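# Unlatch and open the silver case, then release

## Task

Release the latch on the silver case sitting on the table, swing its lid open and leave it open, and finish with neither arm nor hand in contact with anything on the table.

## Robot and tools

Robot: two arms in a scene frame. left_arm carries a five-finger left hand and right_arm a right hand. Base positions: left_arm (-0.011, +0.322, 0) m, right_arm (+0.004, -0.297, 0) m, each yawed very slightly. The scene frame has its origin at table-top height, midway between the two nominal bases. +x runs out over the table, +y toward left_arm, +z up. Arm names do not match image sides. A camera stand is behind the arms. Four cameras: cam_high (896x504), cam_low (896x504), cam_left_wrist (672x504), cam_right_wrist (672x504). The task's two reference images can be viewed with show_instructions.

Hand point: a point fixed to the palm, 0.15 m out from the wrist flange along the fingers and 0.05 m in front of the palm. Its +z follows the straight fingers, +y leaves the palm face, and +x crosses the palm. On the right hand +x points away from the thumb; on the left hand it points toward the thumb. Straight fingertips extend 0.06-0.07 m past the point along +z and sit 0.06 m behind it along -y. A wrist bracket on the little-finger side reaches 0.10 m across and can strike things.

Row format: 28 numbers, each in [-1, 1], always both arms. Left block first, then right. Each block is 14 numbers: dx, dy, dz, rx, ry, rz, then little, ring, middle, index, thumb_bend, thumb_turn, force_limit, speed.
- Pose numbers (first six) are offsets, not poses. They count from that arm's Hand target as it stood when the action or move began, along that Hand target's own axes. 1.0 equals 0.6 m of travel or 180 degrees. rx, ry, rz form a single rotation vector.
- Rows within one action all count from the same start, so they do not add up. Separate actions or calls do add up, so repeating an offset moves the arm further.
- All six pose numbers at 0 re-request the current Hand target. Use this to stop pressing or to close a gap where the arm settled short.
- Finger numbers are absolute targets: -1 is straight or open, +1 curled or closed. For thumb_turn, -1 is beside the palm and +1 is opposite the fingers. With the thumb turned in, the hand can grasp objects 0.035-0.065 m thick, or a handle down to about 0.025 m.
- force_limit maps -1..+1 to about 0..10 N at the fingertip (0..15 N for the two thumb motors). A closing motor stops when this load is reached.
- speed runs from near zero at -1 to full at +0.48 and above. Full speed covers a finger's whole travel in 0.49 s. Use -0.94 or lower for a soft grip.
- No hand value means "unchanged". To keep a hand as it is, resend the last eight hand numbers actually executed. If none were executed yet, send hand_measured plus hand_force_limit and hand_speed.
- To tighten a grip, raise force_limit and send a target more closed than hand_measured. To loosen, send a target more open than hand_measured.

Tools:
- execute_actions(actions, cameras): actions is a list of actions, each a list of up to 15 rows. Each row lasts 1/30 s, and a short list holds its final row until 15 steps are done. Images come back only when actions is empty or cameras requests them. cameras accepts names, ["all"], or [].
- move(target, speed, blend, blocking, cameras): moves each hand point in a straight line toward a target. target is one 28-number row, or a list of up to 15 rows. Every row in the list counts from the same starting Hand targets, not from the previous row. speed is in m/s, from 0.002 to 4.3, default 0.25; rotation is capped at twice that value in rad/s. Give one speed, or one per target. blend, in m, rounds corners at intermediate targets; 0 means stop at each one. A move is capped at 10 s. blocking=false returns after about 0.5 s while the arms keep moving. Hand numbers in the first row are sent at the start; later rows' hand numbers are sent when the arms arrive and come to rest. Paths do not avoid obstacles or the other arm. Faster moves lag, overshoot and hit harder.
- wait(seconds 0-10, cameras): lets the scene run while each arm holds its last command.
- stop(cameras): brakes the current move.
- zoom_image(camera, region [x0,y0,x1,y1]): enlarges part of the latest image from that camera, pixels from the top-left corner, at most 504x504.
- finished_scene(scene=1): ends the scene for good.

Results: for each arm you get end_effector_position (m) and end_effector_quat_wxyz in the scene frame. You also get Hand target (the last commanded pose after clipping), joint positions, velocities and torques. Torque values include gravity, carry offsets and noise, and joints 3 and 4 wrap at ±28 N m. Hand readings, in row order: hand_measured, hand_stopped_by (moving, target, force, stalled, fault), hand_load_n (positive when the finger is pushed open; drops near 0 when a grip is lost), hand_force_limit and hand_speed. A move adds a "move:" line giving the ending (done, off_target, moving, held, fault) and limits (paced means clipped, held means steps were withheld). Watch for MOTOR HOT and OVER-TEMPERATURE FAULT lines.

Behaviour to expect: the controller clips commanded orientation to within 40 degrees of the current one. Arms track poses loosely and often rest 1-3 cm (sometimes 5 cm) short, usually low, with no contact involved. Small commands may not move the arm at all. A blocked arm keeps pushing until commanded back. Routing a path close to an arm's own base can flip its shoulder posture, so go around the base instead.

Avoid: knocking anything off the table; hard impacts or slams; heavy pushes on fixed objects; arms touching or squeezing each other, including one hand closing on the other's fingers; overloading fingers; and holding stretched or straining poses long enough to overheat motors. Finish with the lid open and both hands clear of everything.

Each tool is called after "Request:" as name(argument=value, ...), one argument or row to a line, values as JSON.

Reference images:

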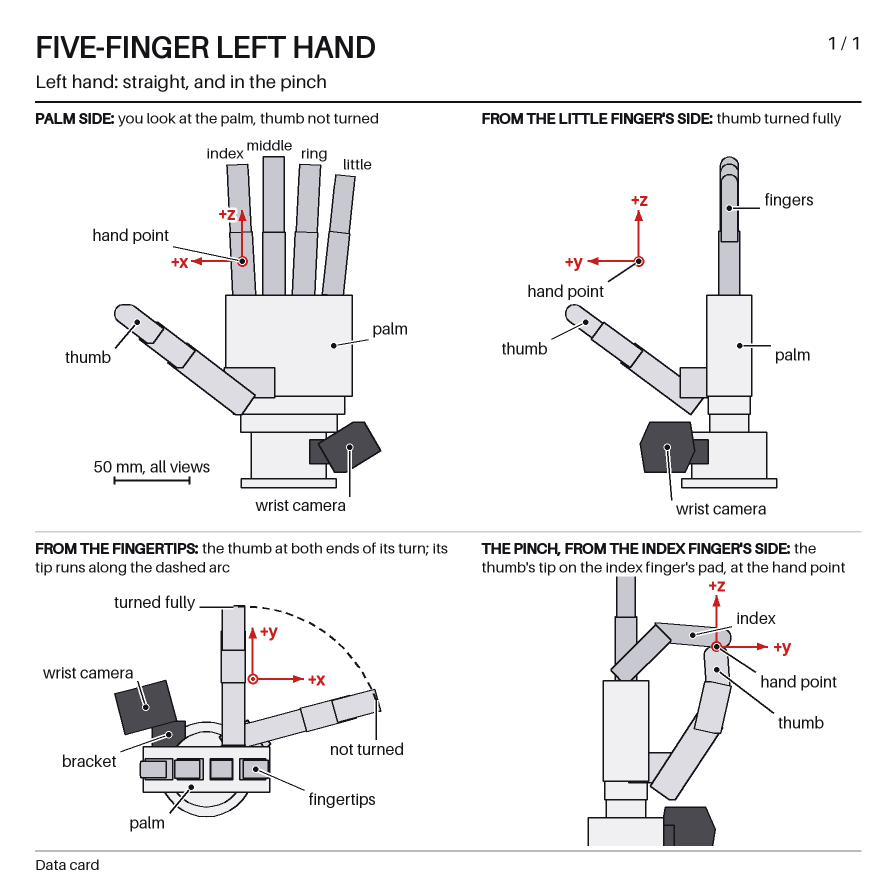

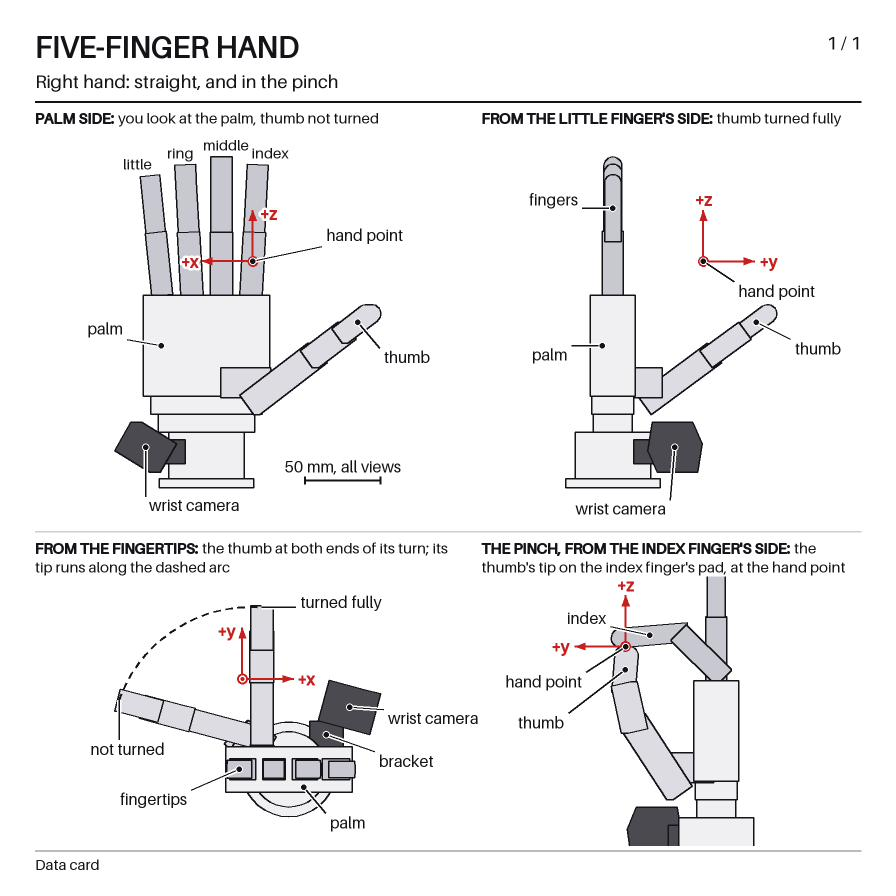

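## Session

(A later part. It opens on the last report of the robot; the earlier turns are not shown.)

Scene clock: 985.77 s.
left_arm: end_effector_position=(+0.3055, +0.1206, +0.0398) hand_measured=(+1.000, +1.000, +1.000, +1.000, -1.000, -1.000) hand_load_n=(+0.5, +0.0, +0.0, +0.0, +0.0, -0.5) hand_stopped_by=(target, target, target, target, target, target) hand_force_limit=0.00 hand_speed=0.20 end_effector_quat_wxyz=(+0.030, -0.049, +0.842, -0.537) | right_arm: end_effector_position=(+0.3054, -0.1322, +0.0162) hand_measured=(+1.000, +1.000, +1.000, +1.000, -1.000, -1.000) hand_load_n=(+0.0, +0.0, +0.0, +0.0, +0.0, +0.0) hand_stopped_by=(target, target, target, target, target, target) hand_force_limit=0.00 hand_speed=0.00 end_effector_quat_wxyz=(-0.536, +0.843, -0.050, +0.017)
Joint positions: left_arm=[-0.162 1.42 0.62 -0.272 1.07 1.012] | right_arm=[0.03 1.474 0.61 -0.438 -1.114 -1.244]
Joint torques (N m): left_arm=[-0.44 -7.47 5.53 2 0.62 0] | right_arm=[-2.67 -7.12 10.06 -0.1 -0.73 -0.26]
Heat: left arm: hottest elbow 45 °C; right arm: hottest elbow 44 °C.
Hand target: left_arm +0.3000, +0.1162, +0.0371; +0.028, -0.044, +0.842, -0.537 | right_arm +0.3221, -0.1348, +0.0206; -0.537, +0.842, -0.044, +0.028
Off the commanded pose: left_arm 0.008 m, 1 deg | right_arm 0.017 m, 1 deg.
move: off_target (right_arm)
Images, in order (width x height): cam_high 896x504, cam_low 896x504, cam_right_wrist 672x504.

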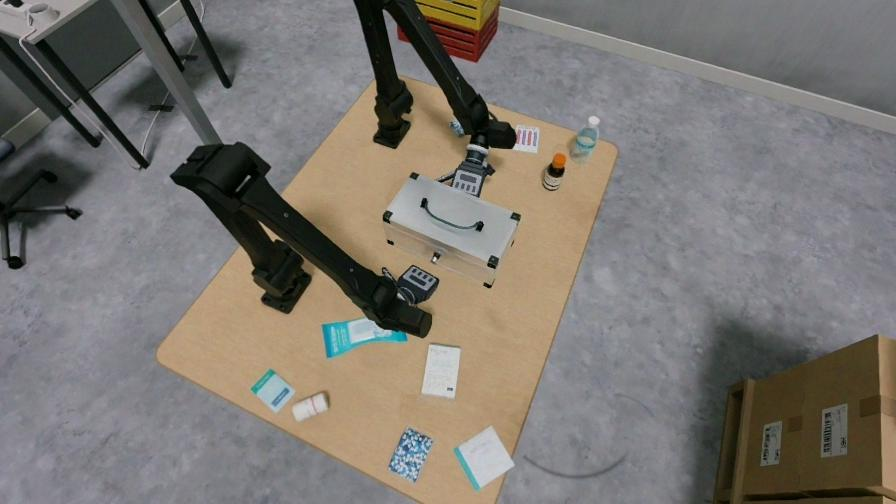

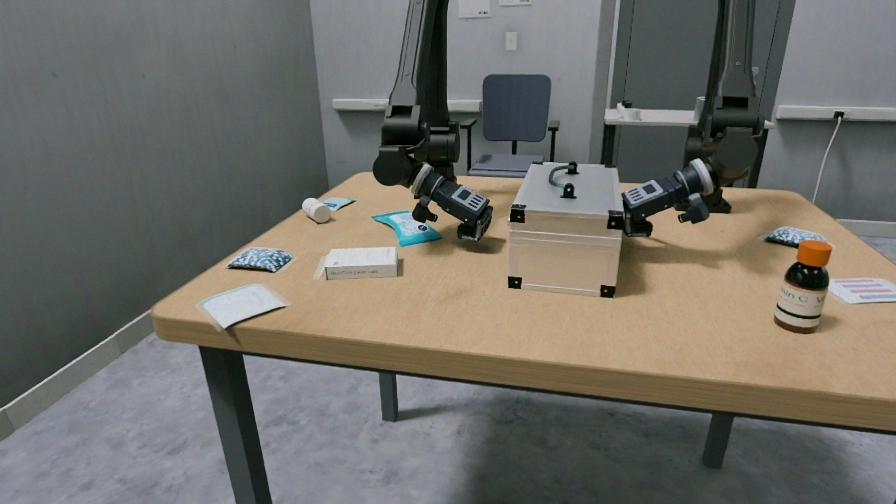

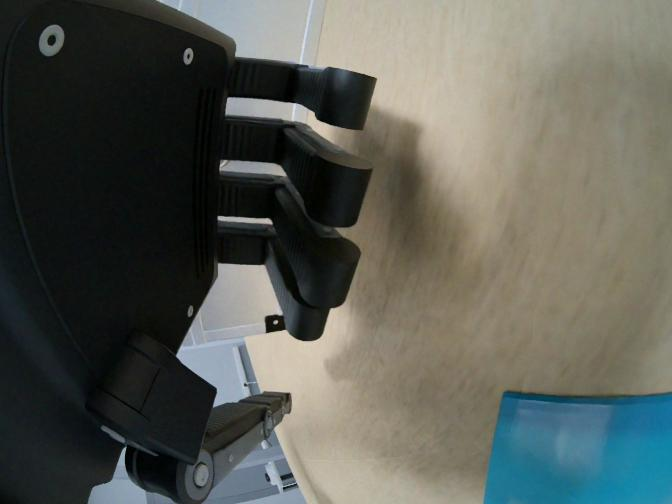

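Request:
zoom_image(
  camera="cam_low",
  region=[490, 190, 560, 250],
)

Request:
zoom_image(
  camera="cam_high",
  region=[410, 235, 460, 275],
)

Scaled by 7.200 from the camera's 896x504 image, which has a finer 1280x720 frame.

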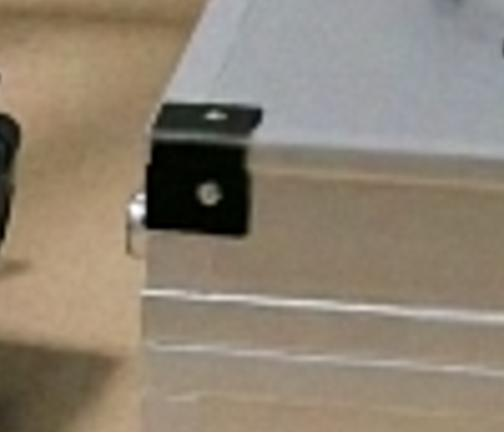

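Scaled by 10.080 from the camera's 896x504 image, which has a finer 1280x720 frame.

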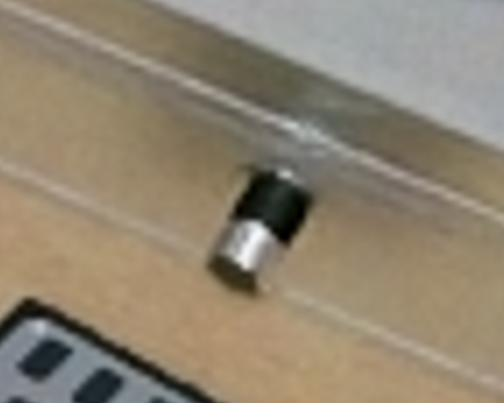

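Request:
move(
  target=[
    [-0.014,0.0363,-0.1293,0,0,0,1,1,1,1,-1,-1,0,0.2, 0.0063,-0.0068,-0.1042,0,0,0,1,1,1,1,-1,-1,0,0],
    [0.0157,-0.2955,-0.3245,0,0,0,1,1,1,1,-1,-1,0,0.2, 0.0063,-0.0068,-0.1042,0,0,0,1,1,1,1,-1,-1,0,0],
    [0.0298,-0.4567,0.0998,-0.361,0.0188,0.0296,1,1,1,1,-1,-1,0,0.2, 0.0063,-0.0068,-0.1042,0,0,0,1,1,1,1,-1,-1,0,0],
  ],
  cameras=["all"],
  speed=0.2,
  blend=0.03,
)

Scene clock: 1087.77 s.
left_arm: end_effector_position=(+0.2942, -0.0423, +0.2533) hand_measured=(+1.000, +1.000, +1.000, +1.000, -1.000, -1.000) hand_load_n=(+0.0, +0.0, +0.0, +0.0, -0.5, +0.0) hand_stopped_by=(target, target, target, target, target, target) hand_force_limit=0.00 hand_speed=0.20 end_effector_quat_wxyz=(-0.005, +0.001, +1.000, +0.004) | right_arm: end_effector_position=(+0.3042, -0.1848, +0.0459) hand_measured=(+1.000, +1.000, +1.000, +1.000, -1.000, -1.000) hand_load_n=(+0.0, +0.0, +0.0, +0.0, +0.0, +0.0) hand_stopped_by=(target, target, target, target, target, target) hand_force_limit=0.00 hand_speed=0.00 end_effector_quat_wxyz=(-0.537, +0.842, -0.050, +0.016)
Joint positions: left_arm=[-0.919 1.772 1.858 -1.669 0.003 0.674] | right_arm=[-0.134 1.458 0.714 -0.903 -1.132 -1.627]
Joint torques (N m): left_arm=[0.15 -13.16 12.86 -0.24 -0.17 -0.02] | right_arm=[-2.49 -7.18 10.48 -0.69 -0.71 -0.25]
Heat: left arm: hottest elbow 46 °C; right arm: hottest elbow 44 °C.
Hand target: left_arm +0.3002, -0.0546, +0.2603; +0.000, +0.000, +1.000, +0.000 | right_arm +0.3201, -0.1899, +0.0507; -0.537, +0.842, -0.044, +0.028
Off the commanded pose: left_arm 0.015 m, 1 deg | right_arm 0.017 m, 1 deg.
joint sent to its limit (left arm) — joint 4 (wrist pitch), lower limit. The joint targets still meet the commanded pose.
move: off_target (left_arm, right_arm)

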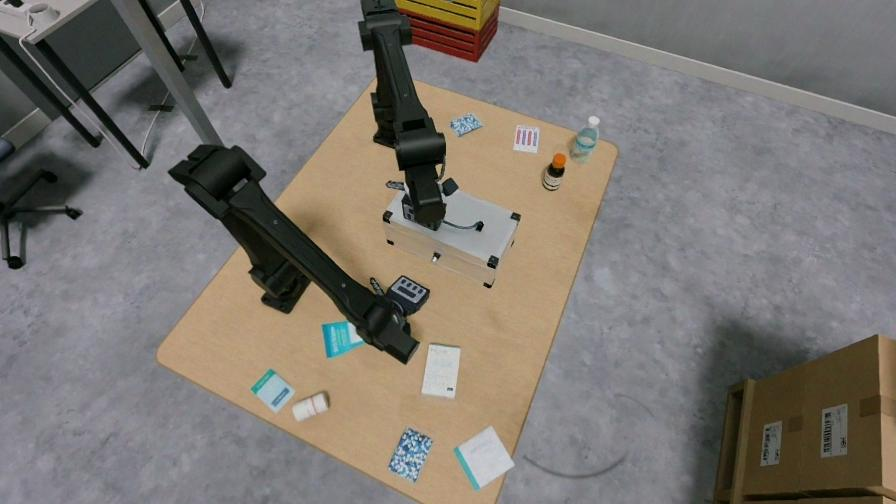

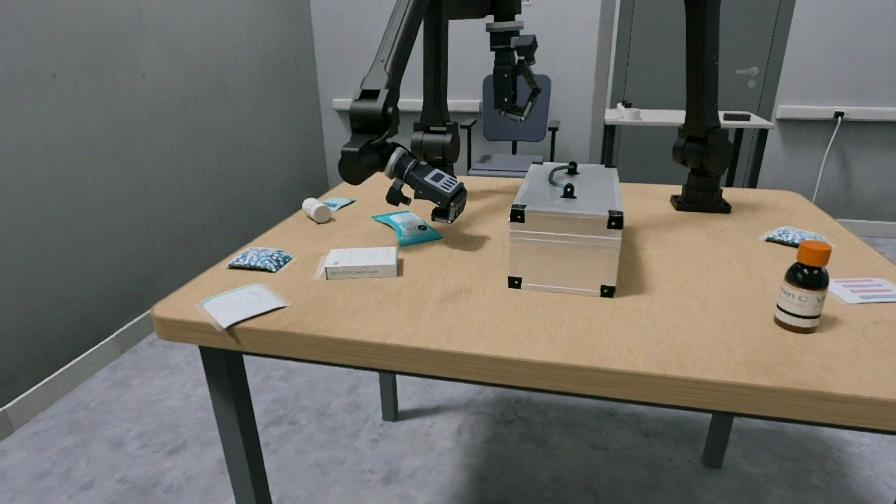

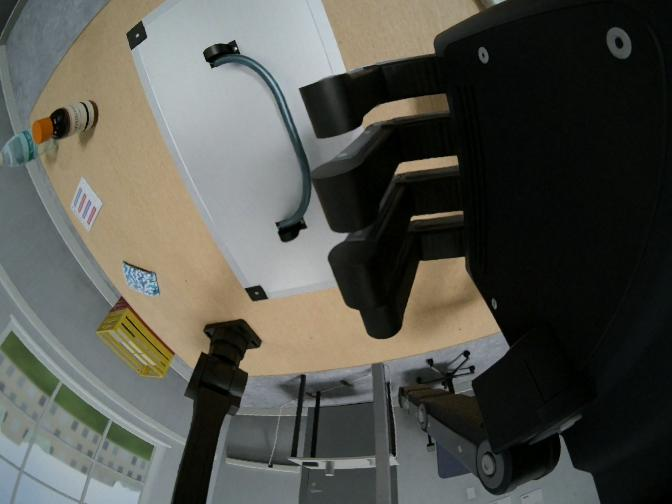

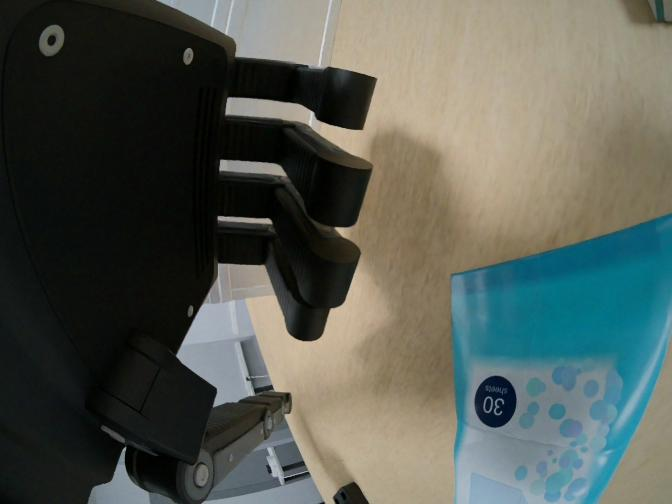

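Request:
move(
  target=[
    [0,0,0,0,0,0,0,0,0,0,-1,-1,0,0.2, 0,0,0,0,0,0,1,1,1,1,-1,-1,0,0],
    [-0.005,-0.0167,0.1467,0,0,0,0,0,0,0,-1,-1,0,0.2, 0,0,0,0,0,0,1,1,1,1,-1,-1,0,0],
  ],
  cameras=["all"],
  speed=0.15,
)

Request:
zoom_image(
  camera="cam_low",
  region=[440, 90, 640, 230],
)

Request:
zoom_image(
  camera="cam_left_wrist",
  region=[160, 0, 460, 300],
)

Scene clock: 1119.37 s.
left_arm: end_effector_position=(+0.3063, -0.0590, +0.1877) hand_measured=(+0.000, +0.000, +0.000, +0.000, -1.000, -1.000) hand_load_n=(+0.0, +0.0, +0.0, +0.0, -0.5, +0.0) hand_stopped_by=(target, target, target, target, target, target) hand_force_limit=0.00 hand_speed=0.20 end_effector_quat_wxyz=(+0.005, -0.002, +1.000, -0.008) | right_arm: end_effector_position=(+0.3042, -0.1848, +0.0459) hand_measured=(+1.000, +1.000, +1.000, +1.000, -1.000, -1.000) hand_load_n=(+0.0, +0.0, +0.0, +0.0, +0.0, -0.5) hand_stopped_by=(target, target, target, target, target, target) hand_force_limit=0.00 hand_speed=0.00 end_effector_quat_wxyz=(-0.537, +0.842, -0.050, +0.016)
Joint positions: left_arm=[-0.92 1.805 1.737 -1.483 0.003 0.666] | right_arm=[-0.134 1.458 0.714 -0.903 -1.132 -1.627]
Joint torques (N m): left_arm=[-0.21 -14.1 7.8 0.92 -0.17 -0.01] | right_arm=[-2.43 -7 10.47 -0.76 -0.75 -0.26]
Heat: left arm: hottest elbow 55 °C; right arm: hottest elbow 46 °C.
Hand target: left_arm +0.3031, -0.0647, +0.1723; +0.000, +0.000, +1.000, +0.000 | right_arm +0.3201, -0.1899, +0.0507; -0.537, +0.842, -0.044, +0.028
Off the commanded pose: left_arm 0.017 m, 1 deg | right_arm 0.017 m, 1 deg.
move: off_target (left_arm, right_arm)

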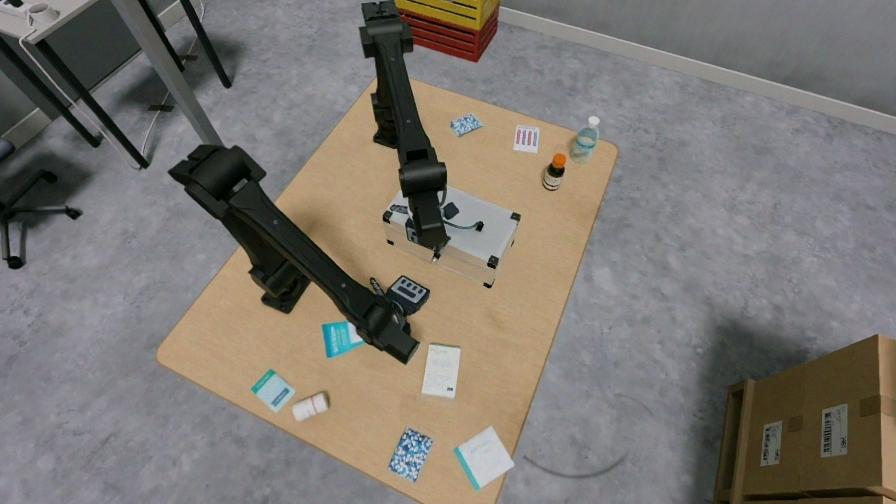

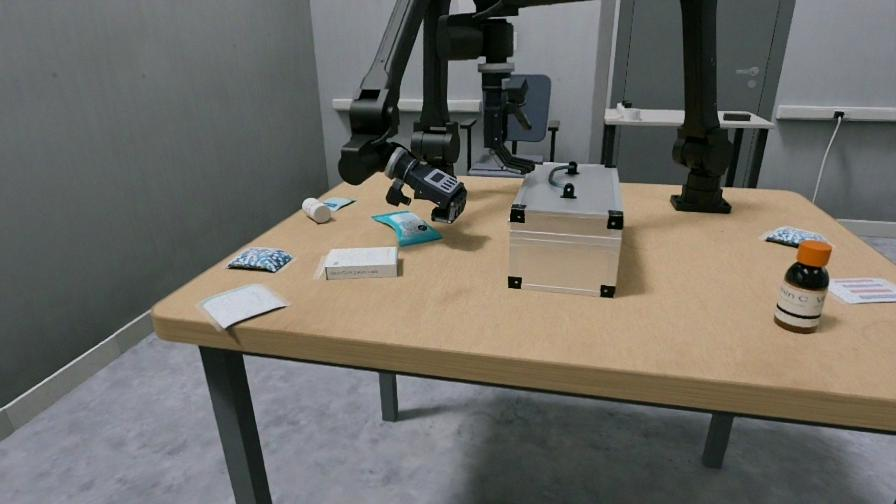

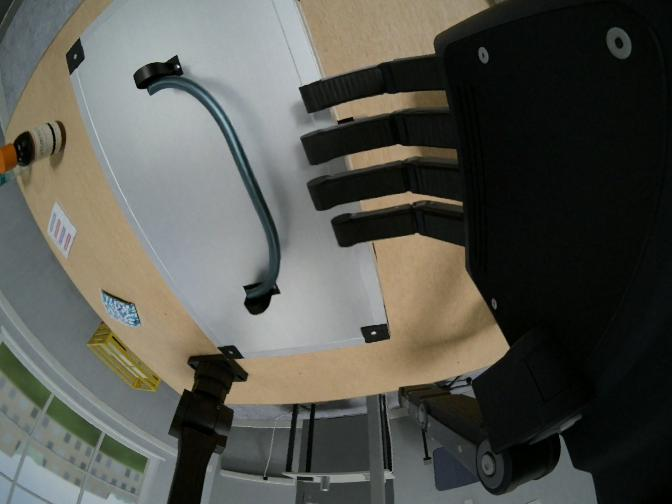

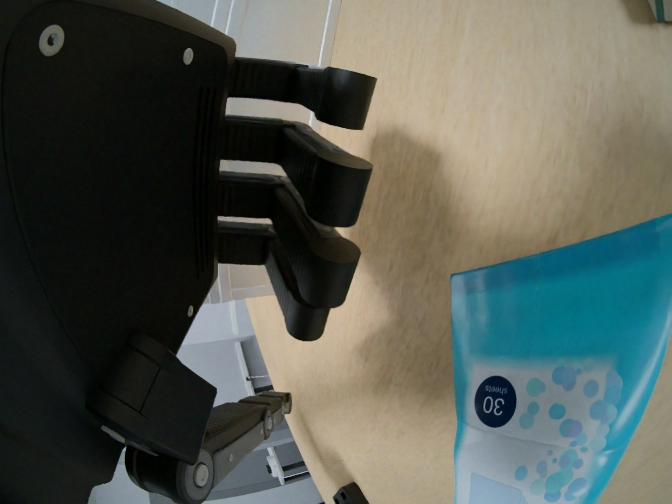

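Scaled by 2.520 from the camera's 896x504 image, which has a finer 1280x720 frame.

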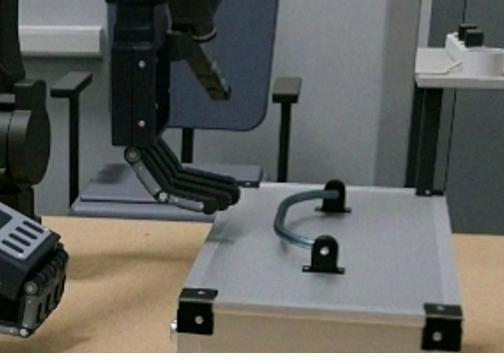

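Scaled by 1.680 from the camera's 672x504 image, which has a finer 960x720 frame.

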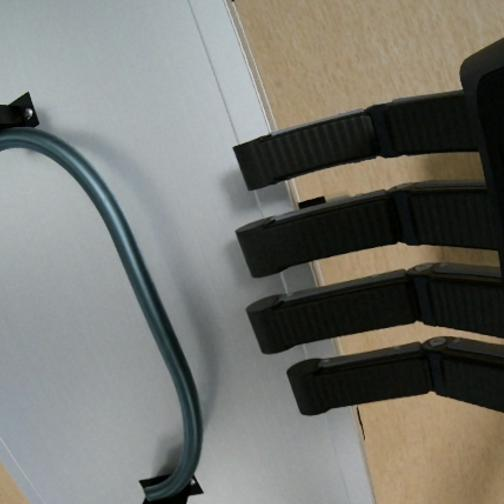

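Request:
move(
  target=[
    [0,0,0.025,0,0,0,0,0,0,0,-1,-1,0,0.2, 0,0,0,0,0,0,1,1,1,1,-1,-1,0,0],
  ],
  cameras=["cam_low","cam_left_wrist"],
  speed=0.05,
)

Request:
zoom_image(
  camera="cam_low",
  region=[490, 130, 610, 220],
)

Scene clock: 1154.87 s.
left_arm: end_effector_position=(+0.3073, -0.0603, +0.1765) hand_measured=(+0.000, +0.000, +0.000, +0.000, -1.000, -1.000) hand_load_n=(+0.0, +0.0, +0.0, +0.0, +0.0, +0.0) hand_stopped_by=(target, target, target, target, target, target) hand_force_limit=0.00 hand_speed=0.20 end_effector_quat_wxyz=(+0.008, -0.002, +1.000, -0.012) | right_arm: end_effector_position=(+0.3042, -0.1848, +0.0459) hand_measured=(+1.000, +1.000, +1.000, +1.000, -1.000, -1.000) hand_load_n=(+0.0, +0.0, +0.0, +0.0, +0.0, +0.0) hand_stopped_by=(target, target, target, target, target, target) hand_force_limit=0.00 hand_speed=0.00 end_effector_quat_wxyz=(-0.537, +0.842, -0.050, +0.016)
Joint positions: left_arm=[-0.92 1.805 1.709 -1.446 0.003 0.666] | right_arm=[-0.134 1.458 0.714 -0.903 -1.132 -1.627]
Joint torques (N m): left_arm=[-0.32 -13.51 7.46 0.98 -0.16 -0.01] | right_arm=[-2.43 -6.89 10.45 -0.69 -0.72 -0.25]
Heat: left arm: hottest elbow 50 °C; right arm: hottest elbow 47 °C.
Hand target: left_arm +0.3031, -0.0648, +0.1573; +0.000, +0.000, +1.000, +0.000 | right_arm +0.3201, -0.1899, +0.0507; -0.537, +0.842, -0.044, +0.028
Off the commanded pose: left_arm 0.020 m, 2 deg | right_arm 0.017 m, 1 deg.
move: off_target (left_arm, right_arm)
Images, in order (width x height): cam_low 896x504, cam_left_wrist 672x504.

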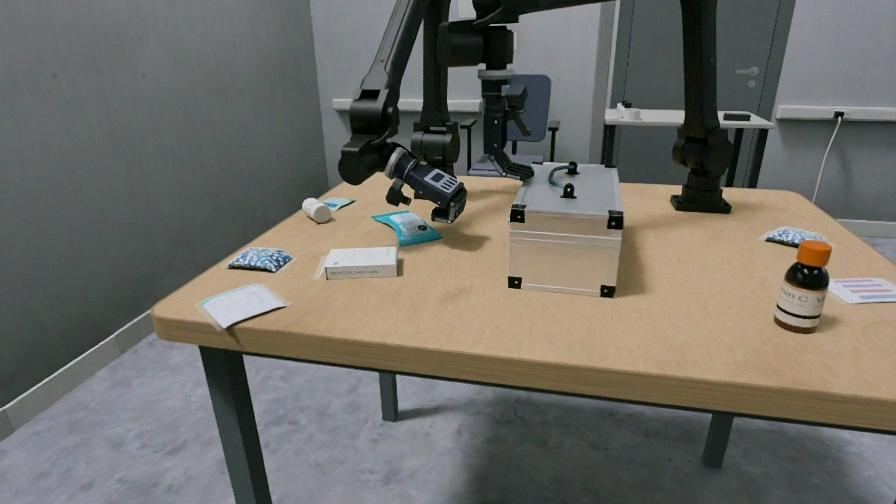

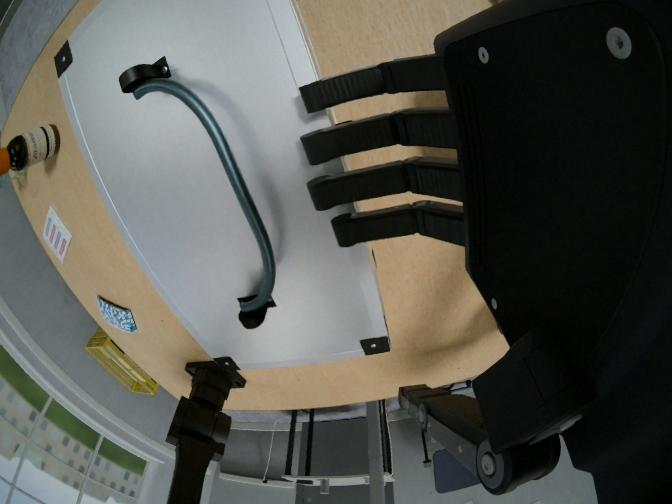

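Scaled by 4.200 from the camera's 896x504 image, which has a finer 1280x720 frame.

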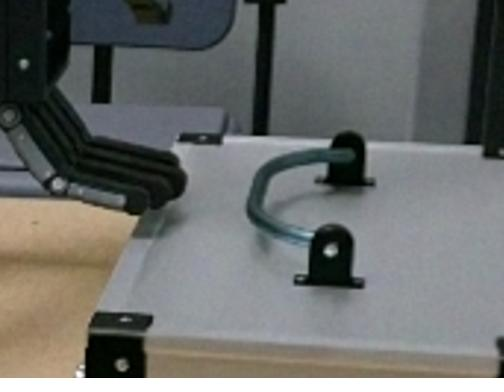

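Request:
move(
  target=[
    [0,0,0.025,0,0,0,0,0,0,0,-1,-1,0,0.2, 0,0,0,0,0,0,1,1,1,1,-1,-1,0,0],
  ],
  cameras=["cam_low","cam_left_wrist"],
  speed=0.05,
)

Request:
zoom_image(
  camera="cam_low",
  region=[490, 130, 610, 220],
)

Scene clock: 1164.97 s.
left_arm: end_effector_position=(+0.3071, -0.0600, +0.1688) hand_measured=(+0.000, +0.000, +0.000, +0.000, -1.000, -1.000) hand_load_n=(+0.0, +0.0, -5.0, -1.0, +0.0, +0.0) hand_stopped_by=(target, target, target, target, target, target) hand_force_limit=0.00 hand_speed=0.20 end_effector_quat_wxyz=(+0.009, -0.003, +1.000, -0.012) | right_arm: end_effector_position=(+0.3042, -0.1848, +0.0459) hand_measured=(+1.000, +1.000, +1.000, +1.000, -1.000, -1.000) hand_load_n=(+0.0, +0.0, +0.0, +0.0, +0.0, -0.5) hand_stopped_by=(target, target, target, target, target, target) hand_force_limit=0.00 hand_speed=0.00 end_effector_quat_wxyz=(-0.537, +0.842, -0.050, +0.016)
Joint positions: left_arm=[-0.92 1.805 1.689 -1.424 0.002 0.664] | right_arm=[-0.134 1.458 0.714 -0.903 -1.132 -1.627]
Joint torques (N m): left_arm=[-0.32 -13.04 6.53 1.52 -0.09 0.07] | right_arm=[-2.37 -7 10.58 -0.58 -0.73 -0.21]
Heat: left arm: hottest elbow 49 °C; right arm: hottest elbow 47 °C.
Hand target: left_arm +0.3031, -0.0648, +0.1423; +0.000, +0.000, +1.000, +0.000 | right_arm +0.3201, -0.1899, +0.0507; -0.537, +0.842, -0.044, +0.028
Off the commanded pose: left_arm 0.027 m, 2 deg | right_arm 0.017 m, 1 deg.
move: off_target (left_arm, right_arm)
Images, in order (width x height): cam_low 896x504, cam_left_wrist 672x504.

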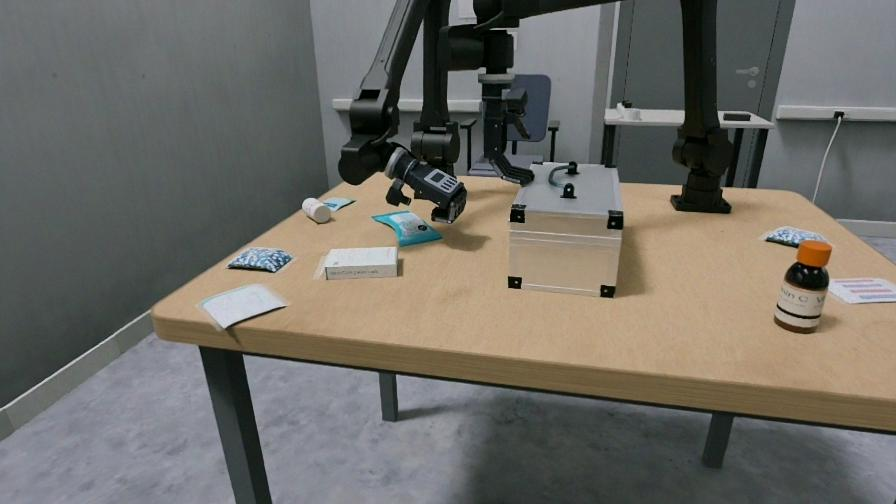

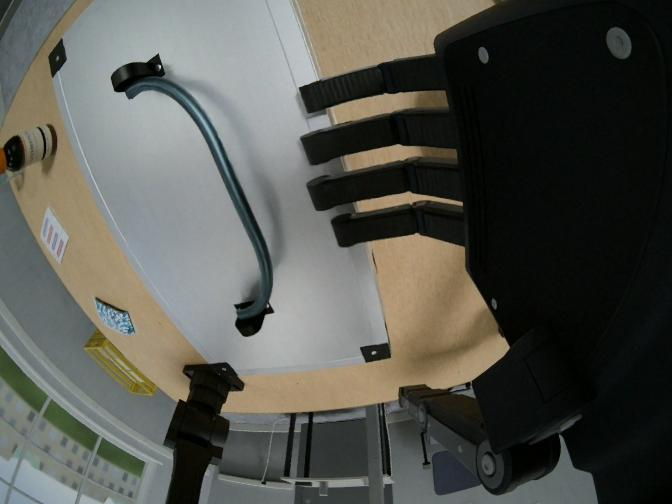

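Scaled by 4.200 from the camera's 896x504 image, which has a finer 1280x720 frame.

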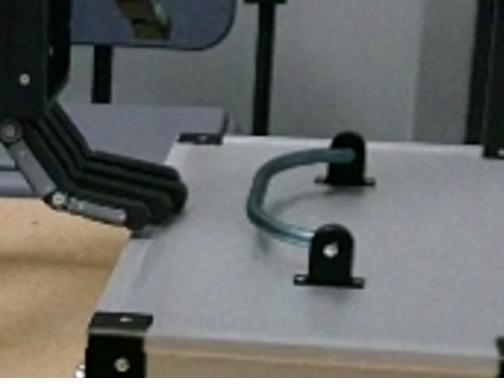

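Request:
move(
  target=[
    [0,0,-0.0167,0,0,0,0,0,0,0,-1,-1,0,0.2, 0,0,0,0,0,0,1,1,1,1,-1,-1,0,0],
    [0,0.045,-0.0167,0,0,0,0,0,0,0,-1,-1,0,0.2, 0,0,0,0,0,0,1,1,1,1,-1,-1,0,0],
  ],
  cameras=["cam_low","cam_left_wrist"],
  speed=0.05,
)

Request:
zoom_image(
  camera="cam_low",
  region=[490, 130, 610, 220],
)

Scene clock: 1184.13 s.
left_arm: end_effector_position=(+0.3031, -0.0529, +0.1684) hand_measured=(+0.000, +0.000, +0.000, +0.000, -1.000, -1.000) hand_load_n=(+0.0, +0.0, -4.5, +0.0, -0.5, +0.0) hand_stopped_by=(target, target, target, target, target, target) hand_force_limit=0.00 hand_speed=0.20 end_effector_quat_wxyz=(+0.013, +0.006, +1.000, -0.017) | right_arm: end_effector_position=(+0.3042, -0.1848, +0.0459) hand_measured=(+1.000, +1.000, +1.000, +1.000, -1.000, -1.000) hand_load_n=(+0.0, +0.0, +0.0, +0.0, +0.0, +0.0) hand_stopped_by=(target, target, target, target, target, target) hand_force_limit=0.00 hand_speed=0.00 end_effector_quat_wxyz=(-0.537, +0.842, -0.050, +0.016)
Joint positions: left_arm=[-0.92 1.773 1.646 -1.4 0.001 0.682] | right_arm=[-0.134 1.458 0.714 -0.903 -1.132 -1.627]
Joint velocities: left_arm=[within noise] | right_arm=[-0.005 -0.005 0.007 -0.002 -0.007 -0.168]
Joint torques (N m): left_arm=[1.85 -14.8 5.67 0.49 -0.08 0.14] | right_arm=[-2.02 -6.83 10.5 -0.66 -0.74 -0.23]
Heat: left arm: hottest elbow 49 °C; right arm: hottest elbow 47 °C.
Hand target: left_arm +0.3031, -0.0378, +0.1522; +0.000, +0.000, +1.000, +0.000 | right_arm +0.3201, -0.1899, +0.0507; -0.537, +0.842, -0.044, +0.028
Off the commanded pose: left_arm 0.022 m, 3 deg | right_arm 0.017 m, 1 deg.
move: off_target (left_arm, right_arm)
Images, in order (width x height): cam_low 896x504, cam_left_wrist 672x504.

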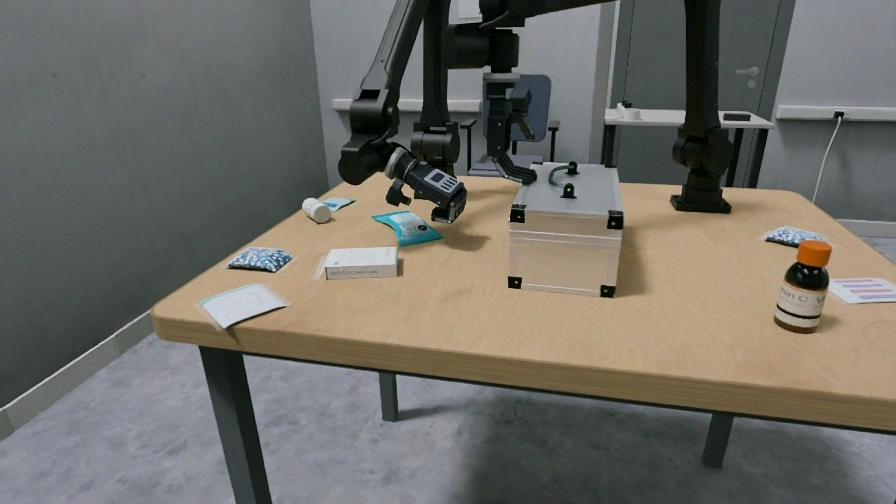

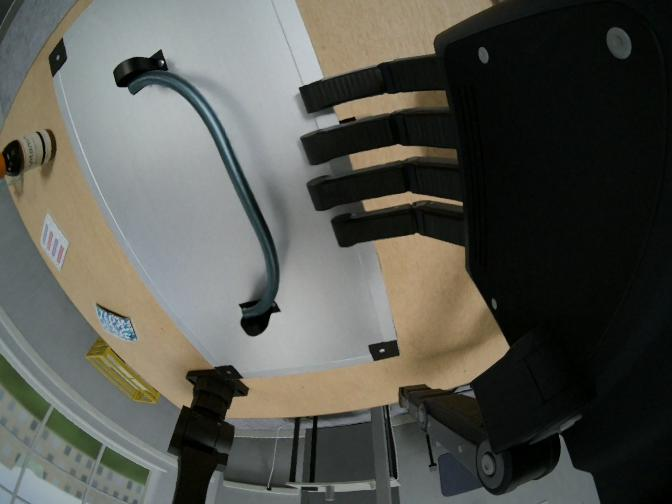

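Scaled by 4.200 from the camera's 896x504 image, which has a finer 1280x720 frame.

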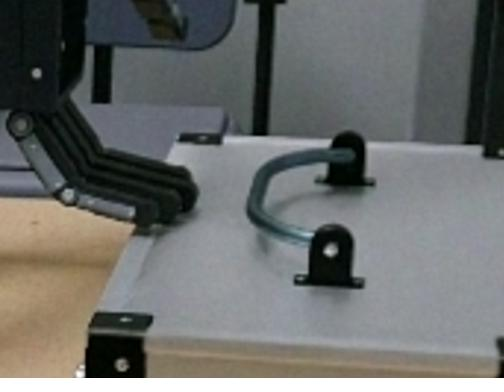

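Request:
move(
  target=[
    [0,0.0,-0.01,0,0,0,0,0,0,0,-1,-1,0,0.2, 0,0,0,0,0,0,1,1,1,1,-1,-1,0,0],
    [0,0.05,-0.01,0,0,0,0,0,0,0,-1,-1,0,0.2, 0,0,0,0,0,0,1,1,1,1,-1,-1,0,0],
  ],
  cameras=["cam_low","cam_left_wrist"],
  speed=0.05,
)

Request:
zoom_image(
  camera="cam_low",
  region=[490, 130, 610, 220],
)

Scene clock: 1194.97 s.
left_arm: end_effector_position=(+0.2995, -0.0247, +0.1686) hand_measured=(+0.000, +0.000, +0.000, +0.000, -1.000, -1.000) hand_load_n=(+0.0, +0.0, -2.5, +0.0, +0.0, +0.0) hand_stopped_by=(target, target, target, target, target, target) hand_force_limit=0.00 hand_speed=0.20 end_effector_quat_wxyz=(+0.007, +0.006, +1.000, -0.014) | right_arm: end_effector_position=(+0.3042, -0.1848, +0.0459) hand_measured=(+1.000, +1.000, +1.000, +1.000, -1.000, -1.000) hand_load_n=(+0.0, +0.0, +0.0, +0.0, +0.0, +0.0) hand_stopped_by=(target, target, target, target, target, target) hand_force_limit=0.00 hand_speed=0.00 end_effector_quat_wxyz=(-0.537, +0.842, -0.050, +0.016)
Joint positions: left_arm=[-0.89 1.719 1.572 -1.393 0.007 0.712] | right_arm=[-0.134 1.458 0.714 -0.903 -1.132 -1.627]
Joint torques (N m): left_arm=[2.37 -14.74 5.96 0.34 -0.28 0.22] | right_arm=[-2.49 -6.83 10.55 -0.76 -0.73 -0.24]
Heat: left arm: hottest elbow 49 °C; right arm: hottest elbow 47 °C.
Hand target: left_arm +0.3030, -0.0077, +0.1582; +0.000, +0.000, +1.000, +0.000 | right_arm +0.3201, -0.1899, +0.0507; -0.537, +0.842, -0.044, +0.028
Off the commanded pose: left_arm 0.020 m, 2 deg | right_arm 0.017 m, 1 deg.
move: off_target (left_arm, right_arm)
Images, in order (width x height): cam_low 896x504, cam_left_wrist 672x504.

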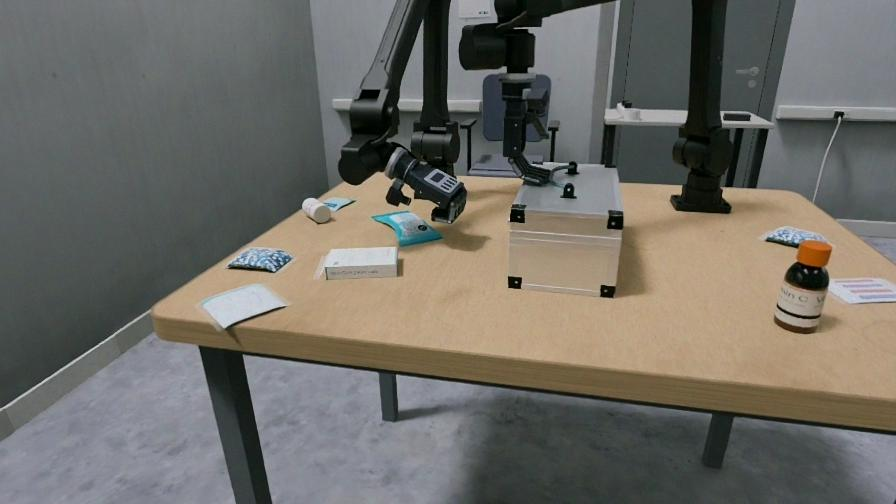

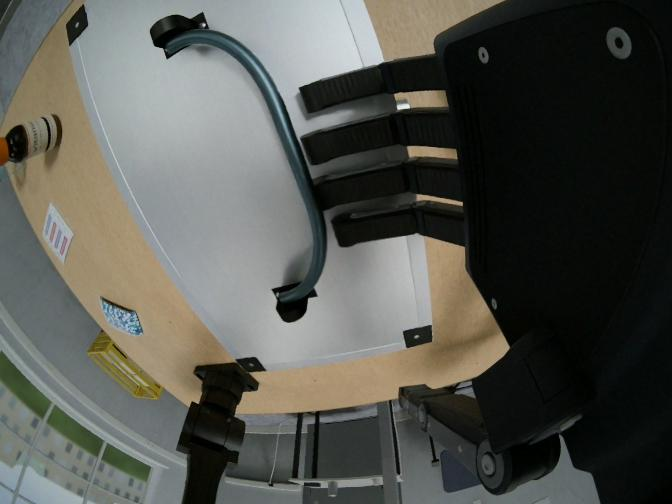

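Scaled by 4.200 from the camera's 896x504 image, which has a finer 1280x720 frame.

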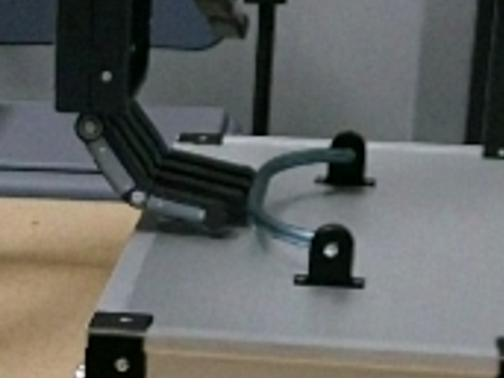

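Request:
move(
  target=[
    [0,0.042,0,0,0,0,0,0,0,0,-1,-1,0,0.2, 0,0,0,0,0,0,1,1,1,1,-1,-1,0,0],
  ],
  cameras=["cam_low","cam_left_wrist","cam_high"],
  speed=0.05,
)

Request:
zoom_image(
  camera="cam_low",
  region=[490, 130, 610, 220],
)

Request:
zoom_image(
  camera="cam_left_wrist",
  region=[160, 0, 460, 300],
)

Scene clock: 1205.90 s.
left_arm: end_effector_position=(+0.2989, +0.0006, +0.1681) hand_measured=(+0.000, +0.000, +0.000, +0.000, -1.000, -1.000) hand_load_n=(+0.0, +0.5, -3.5, +0.0, +0.0, +0.0) hand_stopped_by=(target, target, target, target, target, target) hand_force_limit=0.00 hand_speed=0.20 end_effector_quat_wxyz=(+0.006, +0.006, +1.000, -0.012) | right_arm: end_effector_position=(+0.3042, -0.1848, +0.0459) hand_measured=(+1.000, +1.000, +1.000, +1.000, -1.000, -1.000) hand_load_n=(+0.0, +0.0, +0.5, +0.0, +0.0, +0.0) hand_stopped_by=(target, target, target, target, target, target) hand_force_limit=0.00 hand_speed=0.00 end_effector_quat_wxyz=(-0.537, +0.842, -0.050, +0.016)
Joint positions: left_arm=[-0.859 1.672 1.508 -1.381 0.008 0.744] | right_arm=[-0.134 1.458 0.714 -0.903 -1.132 -1.627]
Joint torques (N m): left_arm=[2.43 -13.68 6.05 0.46 -0.34 0.24] | right_arm=[-2.49 -7.18 10.48 -0.76 -0.73 -0.23]
Heat: left arm: hottest elbow 48 °C; right arm: hottest elbow 47 °C.
Hand target: left_arm +0.3030, +0.0175, +0.1581; +0.000, +0.000, +1.000, +0.000 | right_arm +0.3201, -0.1899, +0.0507; -0.537, +0.842, -0.044, +0.028
Off the commanded pose: left_arm 0.020 m, 2 deg | right_arm 0.017 m, 1 deg.
move: off_target (left_arm, right_arm)
Images, in order (width x height): cam_high 896x504, cam_low 896x504, cam_left_wrist 672x504.

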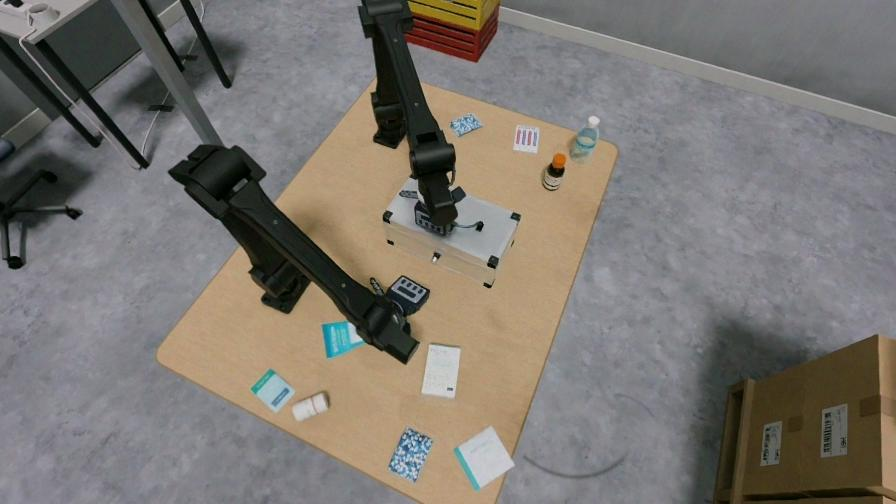

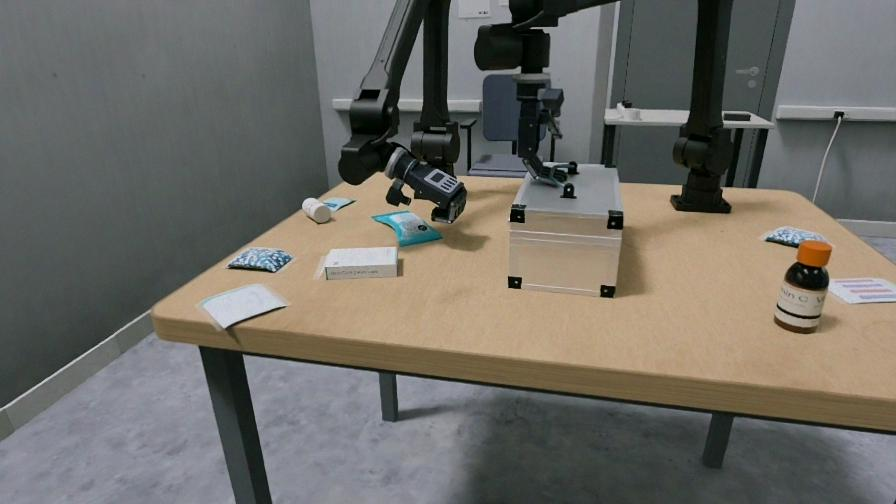

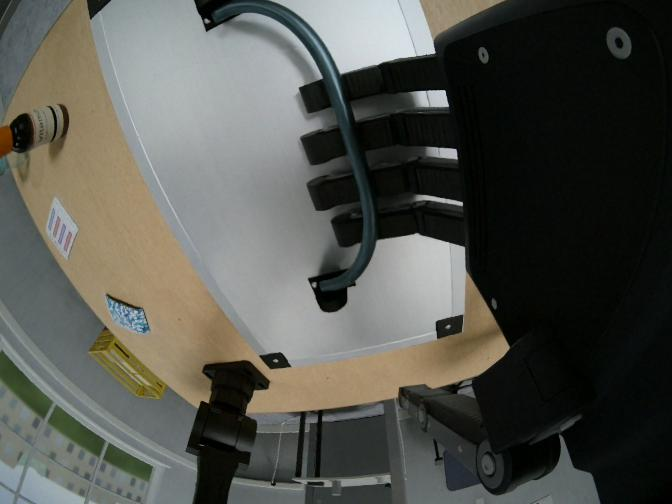

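Scaled by 4.200 from the camera's 896x504 image, which has a finer 1280x720 frame.

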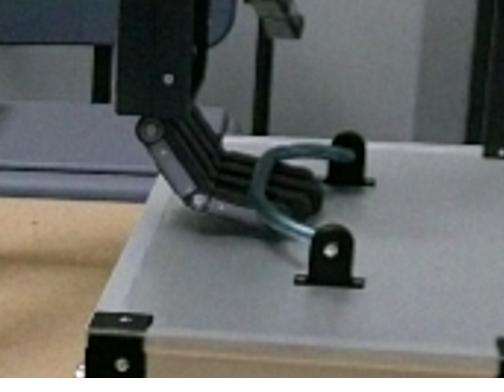

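Scaled by 1.680 from the camera's 672x504 image, which has a finer 960x720 frame.

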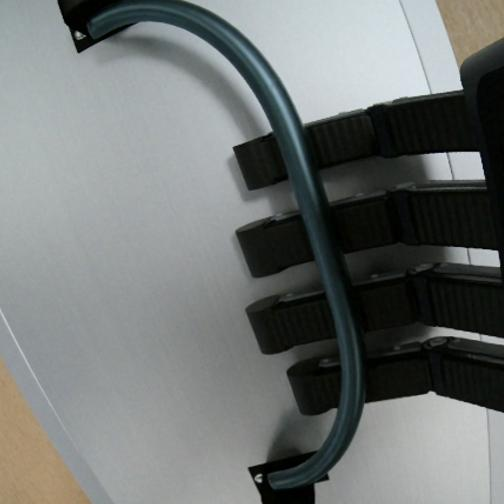

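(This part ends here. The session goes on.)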